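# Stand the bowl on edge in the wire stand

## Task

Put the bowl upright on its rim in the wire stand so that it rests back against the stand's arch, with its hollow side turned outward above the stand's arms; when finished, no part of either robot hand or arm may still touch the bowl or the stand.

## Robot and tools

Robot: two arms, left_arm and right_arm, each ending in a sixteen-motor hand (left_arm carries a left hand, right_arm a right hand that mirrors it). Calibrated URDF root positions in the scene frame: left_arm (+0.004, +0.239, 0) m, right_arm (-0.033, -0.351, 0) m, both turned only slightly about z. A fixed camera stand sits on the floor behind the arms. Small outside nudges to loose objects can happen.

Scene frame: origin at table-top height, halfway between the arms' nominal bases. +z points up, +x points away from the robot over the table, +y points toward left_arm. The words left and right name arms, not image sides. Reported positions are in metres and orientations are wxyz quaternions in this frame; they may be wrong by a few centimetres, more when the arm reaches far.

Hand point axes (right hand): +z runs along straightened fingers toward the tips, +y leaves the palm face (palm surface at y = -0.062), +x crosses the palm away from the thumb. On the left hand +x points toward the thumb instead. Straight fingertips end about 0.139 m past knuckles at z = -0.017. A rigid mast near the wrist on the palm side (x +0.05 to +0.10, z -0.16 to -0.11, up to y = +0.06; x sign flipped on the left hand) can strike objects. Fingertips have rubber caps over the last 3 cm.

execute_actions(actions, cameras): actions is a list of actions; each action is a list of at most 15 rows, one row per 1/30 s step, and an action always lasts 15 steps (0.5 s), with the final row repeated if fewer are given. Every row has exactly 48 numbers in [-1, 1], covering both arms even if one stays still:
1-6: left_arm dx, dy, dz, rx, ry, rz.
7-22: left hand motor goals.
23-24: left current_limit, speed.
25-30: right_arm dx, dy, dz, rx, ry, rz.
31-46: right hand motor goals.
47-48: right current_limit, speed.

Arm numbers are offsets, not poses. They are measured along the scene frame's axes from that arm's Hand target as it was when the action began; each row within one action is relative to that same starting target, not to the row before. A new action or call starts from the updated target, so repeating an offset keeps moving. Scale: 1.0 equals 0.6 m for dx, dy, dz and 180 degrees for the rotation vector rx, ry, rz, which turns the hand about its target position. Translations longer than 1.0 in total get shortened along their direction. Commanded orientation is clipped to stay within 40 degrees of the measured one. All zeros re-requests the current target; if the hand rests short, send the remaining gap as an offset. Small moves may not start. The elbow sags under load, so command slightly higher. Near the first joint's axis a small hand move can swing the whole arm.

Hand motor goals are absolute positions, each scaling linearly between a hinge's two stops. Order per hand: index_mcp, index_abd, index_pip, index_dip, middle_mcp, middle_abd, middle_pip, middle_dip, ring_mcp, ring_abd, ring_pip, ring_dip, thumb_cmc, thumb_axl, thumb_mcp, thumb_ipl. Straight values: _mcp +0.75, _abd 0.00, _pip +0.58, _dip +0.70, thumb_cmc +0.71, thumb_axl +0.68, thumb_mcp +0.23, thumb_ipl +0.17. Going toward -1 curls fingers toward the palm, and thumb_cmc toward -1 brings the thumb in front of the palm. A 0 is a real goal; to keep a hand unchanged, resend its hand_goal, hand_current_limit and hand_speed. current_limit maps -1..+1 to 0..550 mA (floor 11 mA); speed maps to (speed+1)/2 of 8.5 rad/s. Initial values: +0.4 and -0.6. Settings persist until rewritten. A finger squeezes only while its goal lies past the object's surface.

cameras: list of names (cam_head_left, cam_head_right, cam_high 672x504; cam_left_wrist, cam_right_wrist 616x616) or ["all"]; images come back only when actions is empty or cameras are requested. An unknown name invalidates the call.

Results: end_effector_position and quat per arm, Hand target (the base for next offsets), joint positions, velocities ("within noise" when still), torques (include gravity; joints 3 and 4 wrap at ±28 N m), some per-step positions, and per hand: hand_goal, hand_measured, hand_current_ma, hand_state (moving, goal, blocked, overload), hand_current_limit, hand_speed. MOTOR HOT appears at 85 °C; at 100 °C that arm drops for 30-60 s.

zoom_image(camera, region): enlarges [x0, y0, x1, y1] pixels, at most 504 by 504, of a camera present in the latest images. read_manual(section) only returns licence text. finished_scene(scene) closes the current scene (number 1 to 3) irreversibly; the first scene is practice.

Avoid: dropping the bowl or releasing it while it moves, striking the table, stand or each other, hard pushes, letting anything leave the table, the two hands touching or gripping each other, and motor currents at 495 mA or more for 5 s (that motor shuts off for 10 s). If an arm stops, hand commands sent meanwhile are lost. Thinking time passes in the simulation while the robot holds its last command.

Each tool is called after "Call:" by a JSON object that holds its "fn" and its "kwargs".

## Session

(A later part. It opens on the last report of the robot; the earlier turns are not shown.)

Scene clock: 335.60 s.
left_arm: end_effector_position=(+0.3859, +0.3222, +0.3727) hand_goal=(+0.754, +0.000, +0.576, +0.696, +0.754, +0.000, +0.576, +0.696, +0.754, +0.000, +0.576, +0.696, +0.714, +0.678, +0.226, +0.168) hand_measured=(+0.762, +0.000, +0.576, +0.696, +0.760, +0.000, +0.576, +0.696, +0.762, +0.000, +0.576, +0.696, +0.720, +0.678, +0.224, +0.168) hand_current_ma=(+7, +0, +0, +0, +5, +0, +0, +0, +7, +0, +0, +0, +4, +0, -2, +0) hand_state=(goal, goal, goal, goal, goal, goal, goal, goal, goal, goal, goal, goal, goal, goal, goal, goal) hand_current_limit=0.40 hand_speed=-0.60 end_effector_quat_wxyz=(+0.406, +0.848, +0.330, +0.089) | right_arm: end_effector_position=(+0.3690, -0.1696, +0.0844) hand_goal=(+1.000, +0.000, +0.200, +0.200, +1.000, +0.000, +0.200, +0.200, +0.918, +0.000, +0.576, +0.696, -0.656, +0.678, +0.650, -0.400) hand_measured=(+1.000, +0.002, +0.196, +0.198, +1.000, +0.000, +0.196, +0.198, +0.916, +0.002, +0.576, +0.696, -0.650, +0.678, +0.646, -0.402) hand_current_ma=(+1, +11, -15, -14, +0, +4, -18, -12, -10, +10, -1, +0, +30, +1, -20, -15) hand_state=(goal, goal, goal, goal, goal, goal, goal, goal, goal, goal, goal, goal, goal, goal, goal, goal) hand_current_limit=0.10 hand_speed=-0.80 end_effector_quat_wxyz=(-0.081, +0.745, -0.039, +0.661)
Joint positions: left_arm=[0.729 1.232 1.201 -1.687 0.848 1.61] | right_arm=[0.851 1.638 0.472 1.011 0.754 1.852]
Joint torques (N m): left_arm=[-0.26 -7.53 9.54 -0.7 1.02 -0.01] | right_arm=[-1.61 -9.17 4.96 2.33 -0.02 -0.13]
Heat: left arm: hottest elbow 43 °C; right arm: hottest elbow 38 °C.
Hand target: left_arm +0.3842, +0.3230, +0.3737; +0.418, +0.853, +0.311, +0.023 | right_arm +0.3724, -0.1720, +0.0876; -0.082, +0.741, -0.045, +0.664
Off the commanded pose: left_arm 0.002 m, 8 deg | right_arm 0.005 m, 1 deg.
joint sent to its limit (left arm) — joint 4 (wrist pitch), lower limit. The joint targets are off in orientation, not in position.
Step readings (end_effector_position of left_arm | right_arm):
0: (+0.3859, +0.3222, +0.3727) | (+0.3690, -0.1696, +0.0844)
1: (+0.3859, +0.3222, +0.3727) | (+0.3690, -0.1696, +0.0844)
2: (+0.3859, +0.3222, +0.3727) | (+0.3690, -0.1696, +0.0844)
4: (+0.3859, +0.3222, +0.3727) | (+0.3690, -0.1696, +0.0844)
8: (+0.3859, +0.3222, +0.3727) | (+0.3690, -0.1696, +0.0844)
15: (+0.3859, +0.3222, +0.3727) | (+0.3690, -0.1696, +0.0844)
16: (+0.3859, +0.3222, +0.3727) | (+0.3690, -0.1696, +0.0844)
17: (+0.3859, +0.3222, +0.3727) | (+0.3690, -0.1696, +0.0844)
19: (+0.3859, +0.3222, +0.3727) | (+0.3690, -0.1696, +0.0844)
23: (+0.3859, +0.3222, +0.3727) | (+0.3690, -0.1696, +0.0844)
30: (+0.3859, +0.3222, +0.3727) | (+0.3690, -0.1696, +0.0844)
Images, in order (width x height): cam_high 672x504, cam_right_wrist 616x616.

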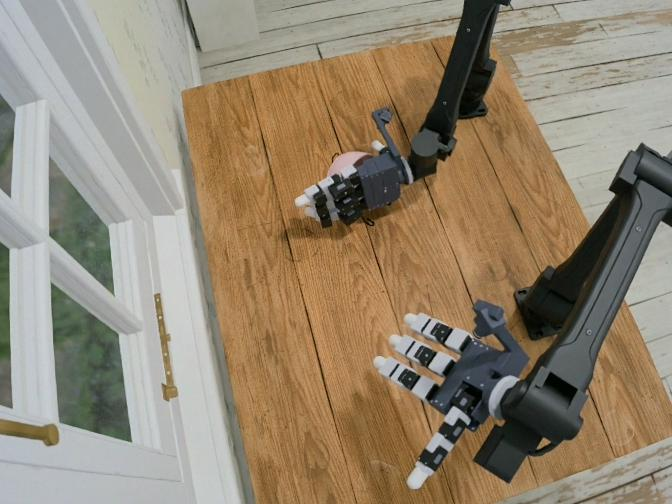

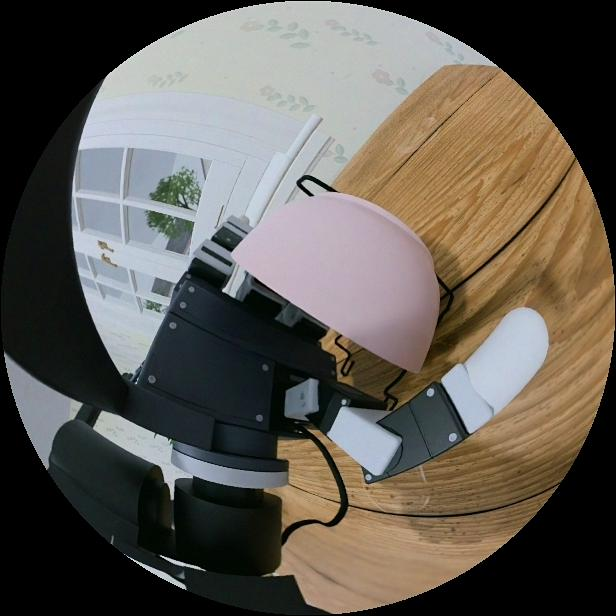

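Call:
{"fn": "execute_actions", "kwargs": {"actions": [[[0,0,0,0,0,0,0.754,0,0.576,0.696,0.754,0,0.576,0.696,0.754,0,0.576,0.696,0.714,0.678,0.226,0.168,0.4,-0.6,-0.029,0.04,0.006,0,0,0,1,0,0.2,0.2,1,0,0.2,0.2,0.918,0,0.576,0.696,-0.657,0.678,0.65,-0.4,0.1,-0.8]]], "cameras": ["cam_right_wrist","cam_high"]}}

Call:
{"fn": "zoom_image", "kwargs": {"camera": "cam_high", "region": [315, 135, 390, 195]}}

Scene clock: 337.67 s.
left_arm: end_effector_position=(+0.3859, +0.3222, +0.3727) hand_goal=(+0.754, +0.000, +0.576, +0.696, +0.754, +0.000, +0.576, +0.696, +0.754, +0.000, +0.576, +0.696, +0.714, +0.678, +0.226, +0.168) hand_measured=(+0.762, +0.000, +0.576, +0.696, +0.760, +0.000, +0.576, +0.696, +0.762, +0.000, +0.576, +0.696, +0.720, +0.678, +0.224, +0.168) hand_current_ma=(+7, +0, +0, +0, +5, +0, +0, +0, +7, +0, +0, +0, +4, +0, -2, +0) hand_state=(goal, goal, goal, goal, goal, goal, goal, goal, goal, goal, goal, goal, goal, goal, goal, goal) hand_current_limit=0.40 hand_speed=-0.60 end_effector_quat_wxyz=(+0.406, +0.848, +0.330, +0.089) | right_arm: end_effector_position=(+0.3500, -0.1567, +0.0828) hand_goal=(+1.000, +0.000, +0.200, +0.200, +1.000, +0.000, +0.200, +0.200, +0.918, +0.000, +0.576, +0.696, -0.656, +0.678, +0.650, -0.400) hand_measured=(+1.000, +0.002, +0.198, +0.198, +0.998, +0.002, +0.196, +0.198, +0.916, +0.002, +0.576, +0.696, -0.650, +0.678, +0.648, -0.402) hand_current_ma=(-5, +11, -13, -14, -6, +4, -15, -11, -11, +10, -1, +0, +30, +1, -17, -15) hand_state=(goal, goal, goal, goal, goal, goal, goal, goal, goal, goal, goal, goal, goal, goal, goal, goal) hand_current_limit=0.10 hand_speed=-0.80 end_effector_quat_wxyz=(-0.071, +0.748, -0.036, +0.659)
Joint positions: left_arm=[0.729 1.232 1.201 -1.687 0.848 1.61] | right_arm=[0.921 1.638 0.472 0.986 0.831 1.86]
Joint torques (N m): left_arm=[-0.73 -7.88 9.43 -0.61 1.04 -0.03] | right_arm=[-0.44 -10.29 6.46 1.81 0.32 -0.05]
Heat: left arm: hottest elbow 43 °C; right arm: hottest elbow 37 °C.
Hand target: left_arm +0.3842, +0.3230, +0.3737; +0.418, +0.853, +0.311, +0.023 | right_arm +0.3550, -0.1480, +0.0911; -0.082, +0.741, -0.045, +0.664
Off the commanded pose: left_arm 0.002 m, 8 deg | right_arm 0.013 m, 2 deg.
joint sent to its limit (left arm) — joint 4 (wrist pitch), lower limit. The joint targets are off in orientation, not in position.
Step readings (end_effector_position of left_arm | right_arm):
0: (+0.3859, +0.3222, +0.3727) | (+0.3690, -0.1696, +0.0844)
1: (+0.3859, +0.3222, +0.3727) | (+0.3690, -0.1697, +0.0844)
2: (+0.3859, +0.3222, +0.3727) | (+0.3681, -0.1709, +0.0847)
4: (+0.3859, +0.3222, +0.3727) | (+0.3636, -0.1720, +0.0852)
8: (+0.3859, +0.3222, +0.3727) | (+0.3550, -0.1628, +0.0841)
15: (+0.3859, +0.3222, +0.3727) | (+0.3501, -0.1566, +0.0830)
Images, in order (width x height): cam_high 672x504, cam_right_wrist 616x616.

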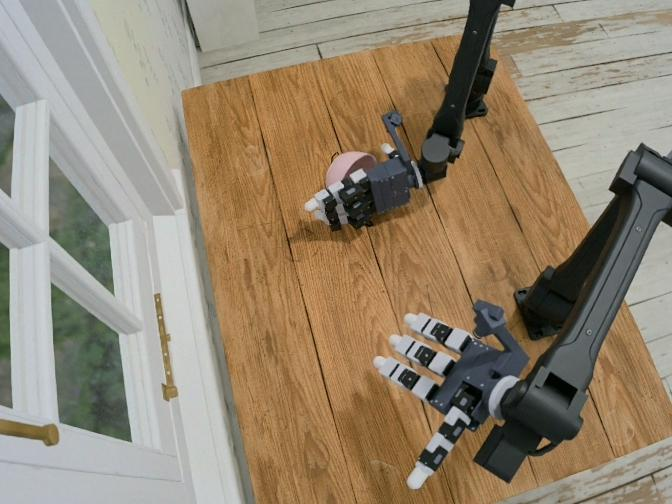

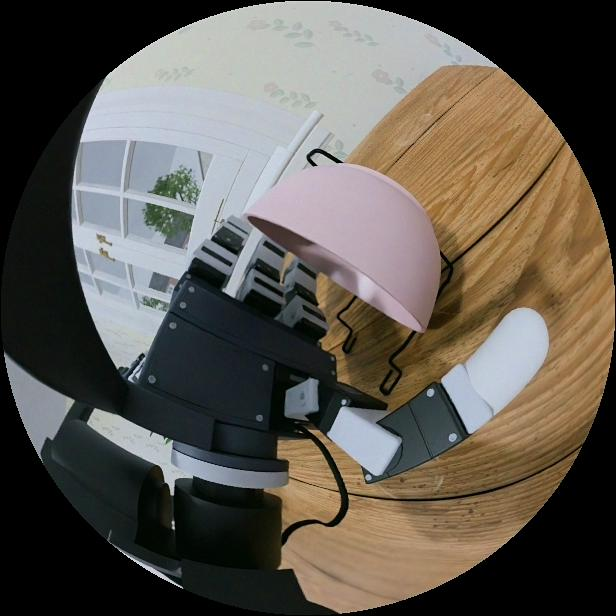

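Scaled by 6.720.

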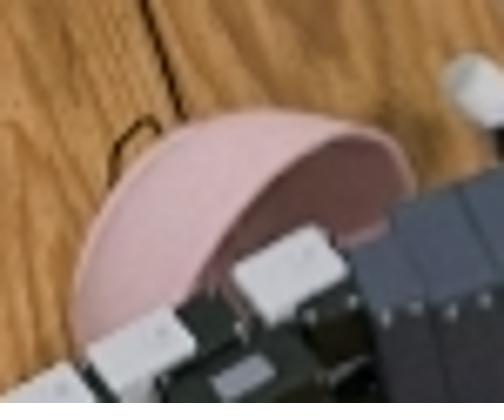

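Call:
{"fn": "execute_actions", "kwargs": {"actions": [[[0,0,0,0,0,0,0.754,0,0.576,0.696,0.754,0,0.576,0.696,0.754,0,0.576,0.696,0.714,0.678,0.226,0.168,0.4,-0.6,-0.04,0.06,0.015,0,0,0,1,0,0.2,0.2,1,0,0.2,0.2,0.918,0,0.576,0.696,-0.657,0.678,0.65,-0.4,0.1,-0.8]]], "cameras": ["cam_right_wrist","cam_high"]}}

Call:
{"fn": "zoom_image", "kwargs": {"camera": "cam_high", "region": [310, 130, 400, 220]}}

Scene clock: 340.13 s.
left_arm: end_effector_position=(+0.3859, +0.3222, +0.3727) hand_goal=(+0.754, +0.000, +0.576, +0.696, +0.754, +0.000, +0.576, +0.696, +0.754, +0.000, +0.576, +0.696, +0.714, +0.678, +0.226, +0.168) hand_measured=(+0.762, +0.000, +0.576, +0.696, +0.760, +0.000, +0.576, +0.696, +0.762, +0.000, +0.576, +0.696, +0.720, +0.678, +0.224, +0.168) hand_current_ma=(+7, +0, +0, +0, +5, +0, +0, +0, +7, +0, +0, +0, +4, +0, -2, +0) hand_state=(goal, goal, goal, goal, goal, goal, goal, goal, goal, goal, goal, goal, goal, goal, goal, goal) hand_current_limit=0.40 hand_speed=-0.60 end_effector_quat_wxyz=(+0.406, +0.848, +0.330, +0.089) | right_arm: end_effector_position=(+0.3237, -0.1229, +0.0858) hand_goal=(+1.000, +0.000, +0.200, +0.200, +1.000, +0.000, +0.200, +0.200, +0.918, +0.000, +0.576, +0.696, -0.656, +0.678, +0.650, -0.400) hand_measured=(+0.998, +0.002, +0.198, +0.198, +0.998, +0.002, +0.198, +0.198, +0.916, +0.002, +0.576, +0.696, -0.650, +0.678, +0.648, -0.402) hand_current_ma=(-11, +11, -11, -14, -11, +5, -13, -11, -13, +10, -1, +0, +30, +1, -14, -14) hand_state=(goal, goal, goal, goal, goal, goal, goal, goal, goal, goal, goal, goal, goal, goal, goal, goal) hand_current_limit=0.10 hand_speed=-0.80 end_effector_quat_wxyz=(-0.066, +0.751, -0.028, +0.657)
Joint positions: left_arm=[0.729 1.232 1.201 -1.687 0.848 1.61] | right_arm=[1.04 1.638 0.51 0.907 0.943 1.889]
Joint torques (N m): left_arm=[-0.73 -7.65 9.37 -0.43 1.04 0] | right_arm=[-0.91 -11.05 7.62 1.68 0.24 -0.06]
Heat: left arm: hottest elbow 43 °C; right arm: hottest elbow 37 °C.
Hand target: left_arm +0.3842, +0.3230, +0.3737; +0.418, +0.853, +0.311, +0.023 | right_arm +0.3311, -0.1120, +0.1002; -0.082, +0.741, -0.045, +0.664
Off the commanded pose: left_arm 0.002 m, 8 deg | right_arm 0.019 m, 3 deg.
joint sent to its limit (left arm) — joint 4 (wrist pitch), lower limit. The joint targets are off in orientation, not in position.
Step readings (end_effector_position of left_arm | right_arm):
0: (+0.3859, +0.3222, +0.3727) | (+0.3500, -0.1567, +0.0828)
1: (+0.3859, +0.3222, +0.3727) | (+0.3497, -0.1571, +0.0828)
2: (+0.3859, +0.3222, +0.3727) | (+0.3474, -0.1575, +0.0832)
4: (+0.3859, +0.3222, +0.3727) | (+0.3409, -0.1571, +0.0835)
8: (+0.3859, +0.3222, +0.3727) | (+0.3278, -0.1355, +0.0843)
15: (+0.3859, +0.3222, +0.3727) | (+0.3240, -0.1225, +0.0864)
Images, in order (width x height): cam_high 672x504, cam_right_wrist 616x616.

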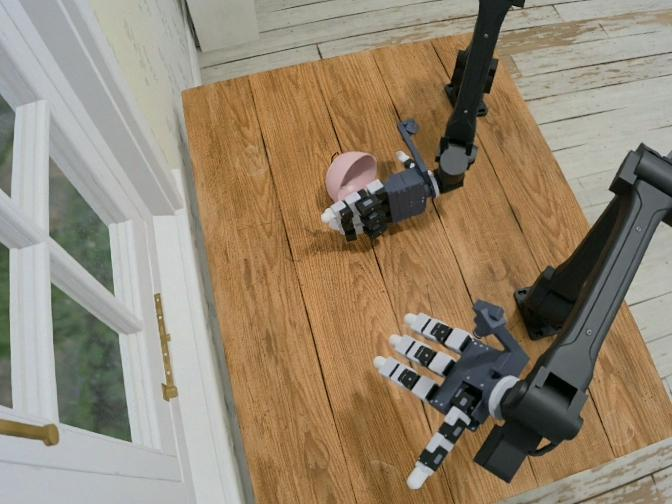

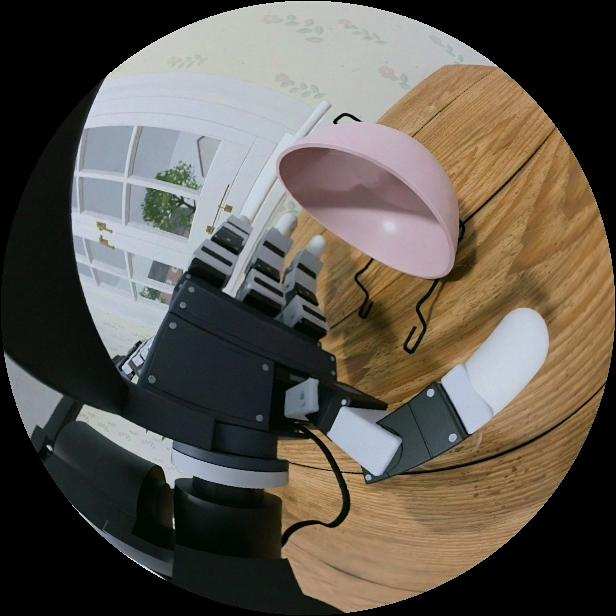

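Scaled by 5.600.

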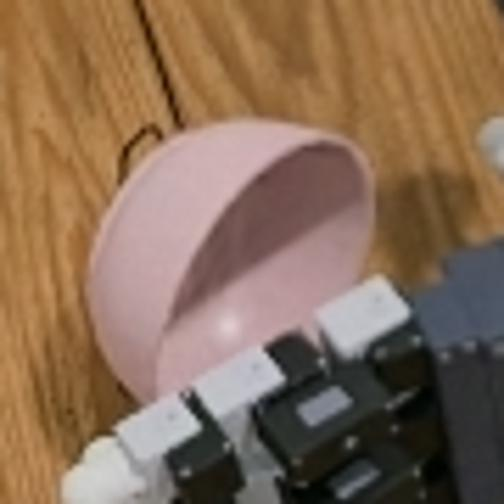

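Call:
{"fn": "execute_actions", "kwargs": {"actions": [[[0,0,0,0,0,0,0.754,0,0.576,0.696,0.754,0,0.576,0.696,0.754,0,0.576,0.696,0.714,0.678,0.226,0.168,0.4,-0.6,-0.07,0.1,0.05,0,0,0,1,0,0.2,0.2,1,0,0.2,0.2,0.918,0,0.576,0.696,-0.657,0.678,0.65,-0.4,0.1,-0.8]]], "cameras": ["cam_right_wrist","cam_high","cam_head_left"]}}

Call:
{"fn": "zoom_image", "kwargs": {"camera": "cam_high", "region": [310, 130, 430, 250]}}

Call:
{"fn": "zoom_image", "kwargs": {"camera": "cam_right_wrist", "region": [250, 60, 510, 380]}}

Scene clock: 342.87 s.
left_arm: end_effector_position=(+0.3859, +0.3222, +0.3727) hand_goal=(+0.754, +0.000, +0.576, +0.696, +0.754, +0.000, +0.576, +0.696, +0.754, +0.000, +0.576, +0.696, +0.714, +0.678, +0.226, +0.168) hand_measured=(+0.762, +0.000, +0.576, +0.696, +0.760, +0.000, +0.576, +0.696, +0.762, +0.000, +0.576, +0.696, +0.720, +0.678, +0.224, +0.168) hand_current_ma=(+7, +0, +0, +0, +5, +0, +0, +0, +7, +0, +0, +0, +4, +0, -2, +0) hand_state=(goal, goal, goal, goal, goal, goal, goal, goal, goal, goal, goal, goal, goal, goal, goal, goal) hand_current_limit=0.40 hand_speed=-0.60 end_effector_quat_wxyz=(+0.406, +0.848, +0.330, +0.089) | right_arm: end_effector_position=(+0.2818, -0.0609, +0.1157) hand_goal=(+1.000, +0.000, +0.200, +0.200, +1.000, +0.000, +0.200, +0.200, +0.918, +0.000, +0.576, +0.696, -0.656, +0.678, +0.650, -0.400) hand_measured=(+0.998, +0.002, +0.198, +0.198, +0.998, +0.002, +0.198, +0.198, +0.916, +0.002, +0.576, +0.696, -0.650, +0.678, +0.648, -0.402) hand_current_ma=(-8, +11, -10, -14, -8, +5, -12, -11, -9, +10, -1, +0, +30, +1, -12, -14) hand_state=(goal, goal, goal, goal, goal, goal, goal, goal, goal, goal, goal, goal, goal, goal, goal, goal) hand_current_limit=0.10 hand_speed=-0.80 end_effector_quat_wxyz=(-0.068, +0.748, -0.024, +0.660)
Joint positions: left_arm=[0.729 1.232 1.201 -1.687 0.848 1.61] | right_arm=[1.218 1.6 0.624 0.701 1.11 1.953]
Joint torques (N m): left_arm=[-0.62 -7.53 9.48 -0.68 1.03 -0.03] | right_arm=[-1.79 -10.81 8.76 1.59 0.35 -0.07]
Heat: left arm: hottest elbow 43 °C; right arm: hottest elbow 38 °C.
Hand target: left_arm +0.3842, +0.3230, +0.3737; +0.418, +0.853, +0.311, +0.023 | right_arm +0.2890, -0.0518, +0.1302; -0.082, +0.741, -0.045, +0.664
Off the commanded pose: left_arm 0.002 m, 8 deg | right_arm 0.018 m, 3 deg.
joint sent to its limit (left arm) — joint 4 (wrist pitch), lower limit. The joint targets are off in orientation, not in position.
Step readings (end_effector_position of left_arm | right_arm):
0: (+0.3859, +0.3222, +0.3727) | (+0.3237, -0.1228, +0.0858)
1: (+0.3859, +0.3222, +0.3727) | (+0.3235, -0.1231, +0.0860)
2: (+0.3859, +0.3222, +0.3727) | (+0.3204, -0.1242, +0.0872)
4: (+0.3859, +0.3222, +0.3727) | (+0.3120, -0.1211, +0.0917)
8: (+0.3859, +0.3222, +0.3727) | (+0.2918, -0.0830, +0.1059)
15: (+0.3859, +0.3222, +0.3727) | (+0.2825, -0.0598, +0.1182)
Images, in order (width x height): cam_head_left 672x504, cam_high 672x504, cam_right_wrist 616x616.

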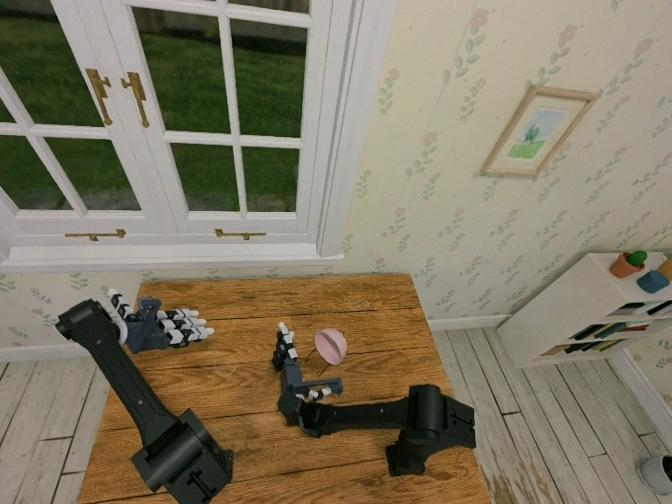

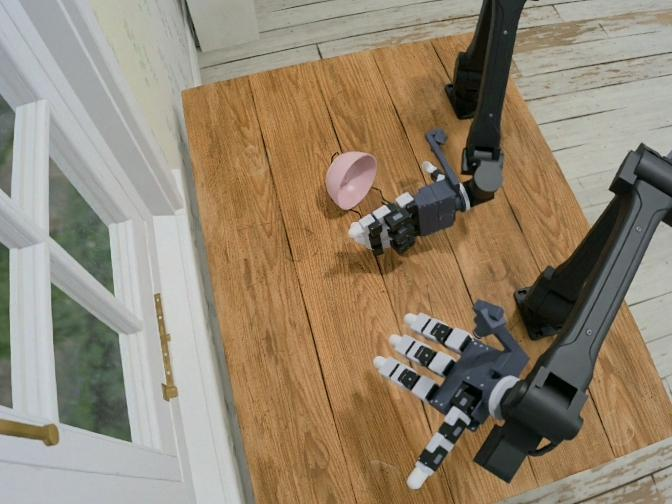

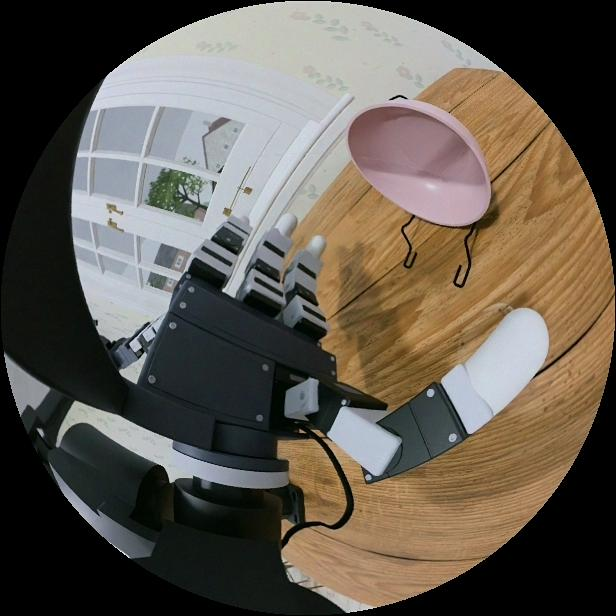

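Scaled by 4.200.

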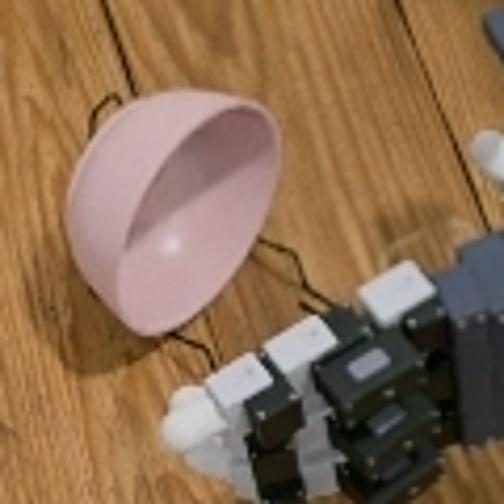

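Scaled by 1.575 from the camera's 616x616 image, which has a finer 880x880 frame.

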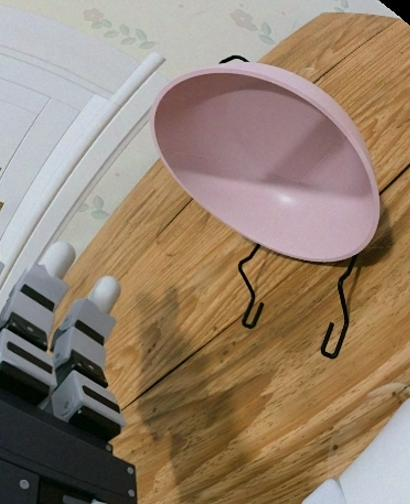

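Call:
{"fn": "execute_actions", "kwargs": {"actions": [[[0,0,0,0,0,0,0.754,0,0.576,0.696,0.754,0,0.576,0.696,0.754,0,0.576,0.696,0.714,0.678,0.226,0.168,0.4,-0.6,-0.03,0.05,0.05,0,0,0,1,0,0.2,0.2,1,0,0.2,0.2,0.918,0,0.576,0.696,-0.657,0.678,0.65,-0.4,0.1,-0.8]]], "cameras": ["cam_high","cam_right_wrist"]}}

Scene clock: 345.27 s.
left_arm: end_effector_position=(+0.3859, +0.3222, +0.3727) hand_goal=(+0.754, +0.000, +0.576, +0.696, +0.754, +0.000, +0.576, +0.696, +0.754, +0.000, +0.576, +0.696, +0.714, +0.678, +0.226, +0.168) hand_measured=(+0.762, +0.000, +0.576, +0.696, +0.760, +0.000, +0.576, +0.696, +0.762, +0.000, +0.576, +0.696, +0.720, +0.678, +0.224, +0.168) hand_current_ma=(+7, +0, +0, +0, +5, +0, +0, +0, +7, +0, +0, +0, +4, +0, -2, +0) hand_state=(goal, goal, goal, goal, goal, goal, goal, goal, goal, goal, goal, goal, goal, goal, goal, goal) hand_current_limit=0.40 hand_speed=-0.60 end_effector_quat_wxyz=(+0.406, +0.848, +0.330, +0.089) | right_arm: end_effector_position=(+0.2676, -0.0356, +0.1429) hand_goal=(+1.000, +0.000, +0.200, +0.200, +1.000, +0.000, +0.200, +0.200, +0.918, +0.000, +0.576, +0.696, -0.656, +0.678, +0.650, -0.400) hand_measured=(+0.998, +0.002, +0.198, +0.198, +0.998, +0.002, +0.198, +0.198, +0.916, +0.002, +0.576, +0.696, -0.650, +0.678, +0.648, -0.402) hand_current_ma=(-8, +11, -10, -14, -8, +5, -12, -11, -9, +10, -1, +0, +30, +1, -12, -14) hand_state=(goal, goal, goal, goal, goal, goal, goal, goal, goal, goal, goal, goal, goal, goal, goal, goal) hand_current_limit=0.10 hand_speed=-0.80 end_effector_quat_wxyz=(-0.062, +0.748, -0.026, +0.660)
Joint positions: left_arm=[0.729 1.232 1.201 -1.687 0.848 1.61] | right_arm=[1.273 1.565 0.706 0.539 1.174 1.996]
Joint torques (N m): left_arm=[-0.5 -7.3 9.25 -0.65 1.01 -0.02] | right_arm=[-0.15 -11.58 9.95 1.43 0.4 -0.11]
Heat: left arm: hottest elbow 42 °C; right arm: hottest elbow 38 °C.
Hand target: left_arm +0.3842, +0.3230, +0.3737; +0.418, +0.853, +0.311, +0.023 | right_arm +0.2711, -0.0220, +0.1601; -0.082, +0.741, -0.045, +0.664
Off the commanded pose: left_arm 0.002 m, 8 deg | right_arm 0.022 m, 3 deg.
joint sent to its limit (left arm) — joint 4 (wrist pitch), lower limit. The joint targets are off in orientation, not in position.
Step readings (end_effector_position of left_arm | right_arm):
0: (+0.3859, +0.3222, +0.3727) | (+0.2817, -0.0609, +0.1157)
1: (+0.3859, +0.3222, +0.3727) | (+0.2817, -0.0612, +0.1158)
2: (+0.3859, +0.3222, +0.3727) | (+0.2811, -0.0626, +0.1164)
4: (+0.3859, +0.3222, +0.3727) | (+0.2786, -0.0624, +0.1203)
8: (+0.3859, +0.3222, +0.3727) | (+0.2724, -0.0474, +0.1328)
15: (+0.3859, +0.3222, +0.3727) | (+0.2681, -0.0349, +0.1444)
Images, in order (width x height): cam_high 672x504, cam_right_wrist 616x616.

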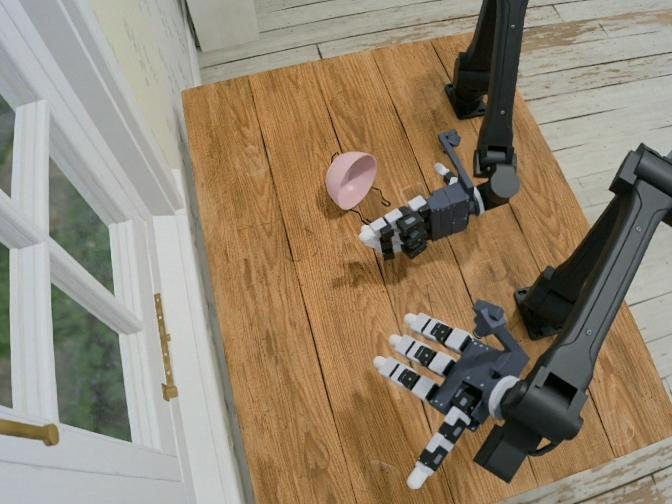

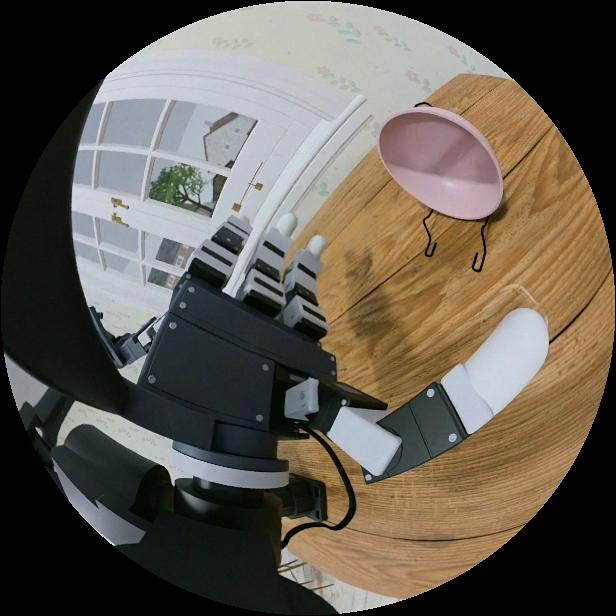

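Call:
{"fn": "finished_scene", "kwargs": {"scene": 3}}

The scene is finished: the task was done.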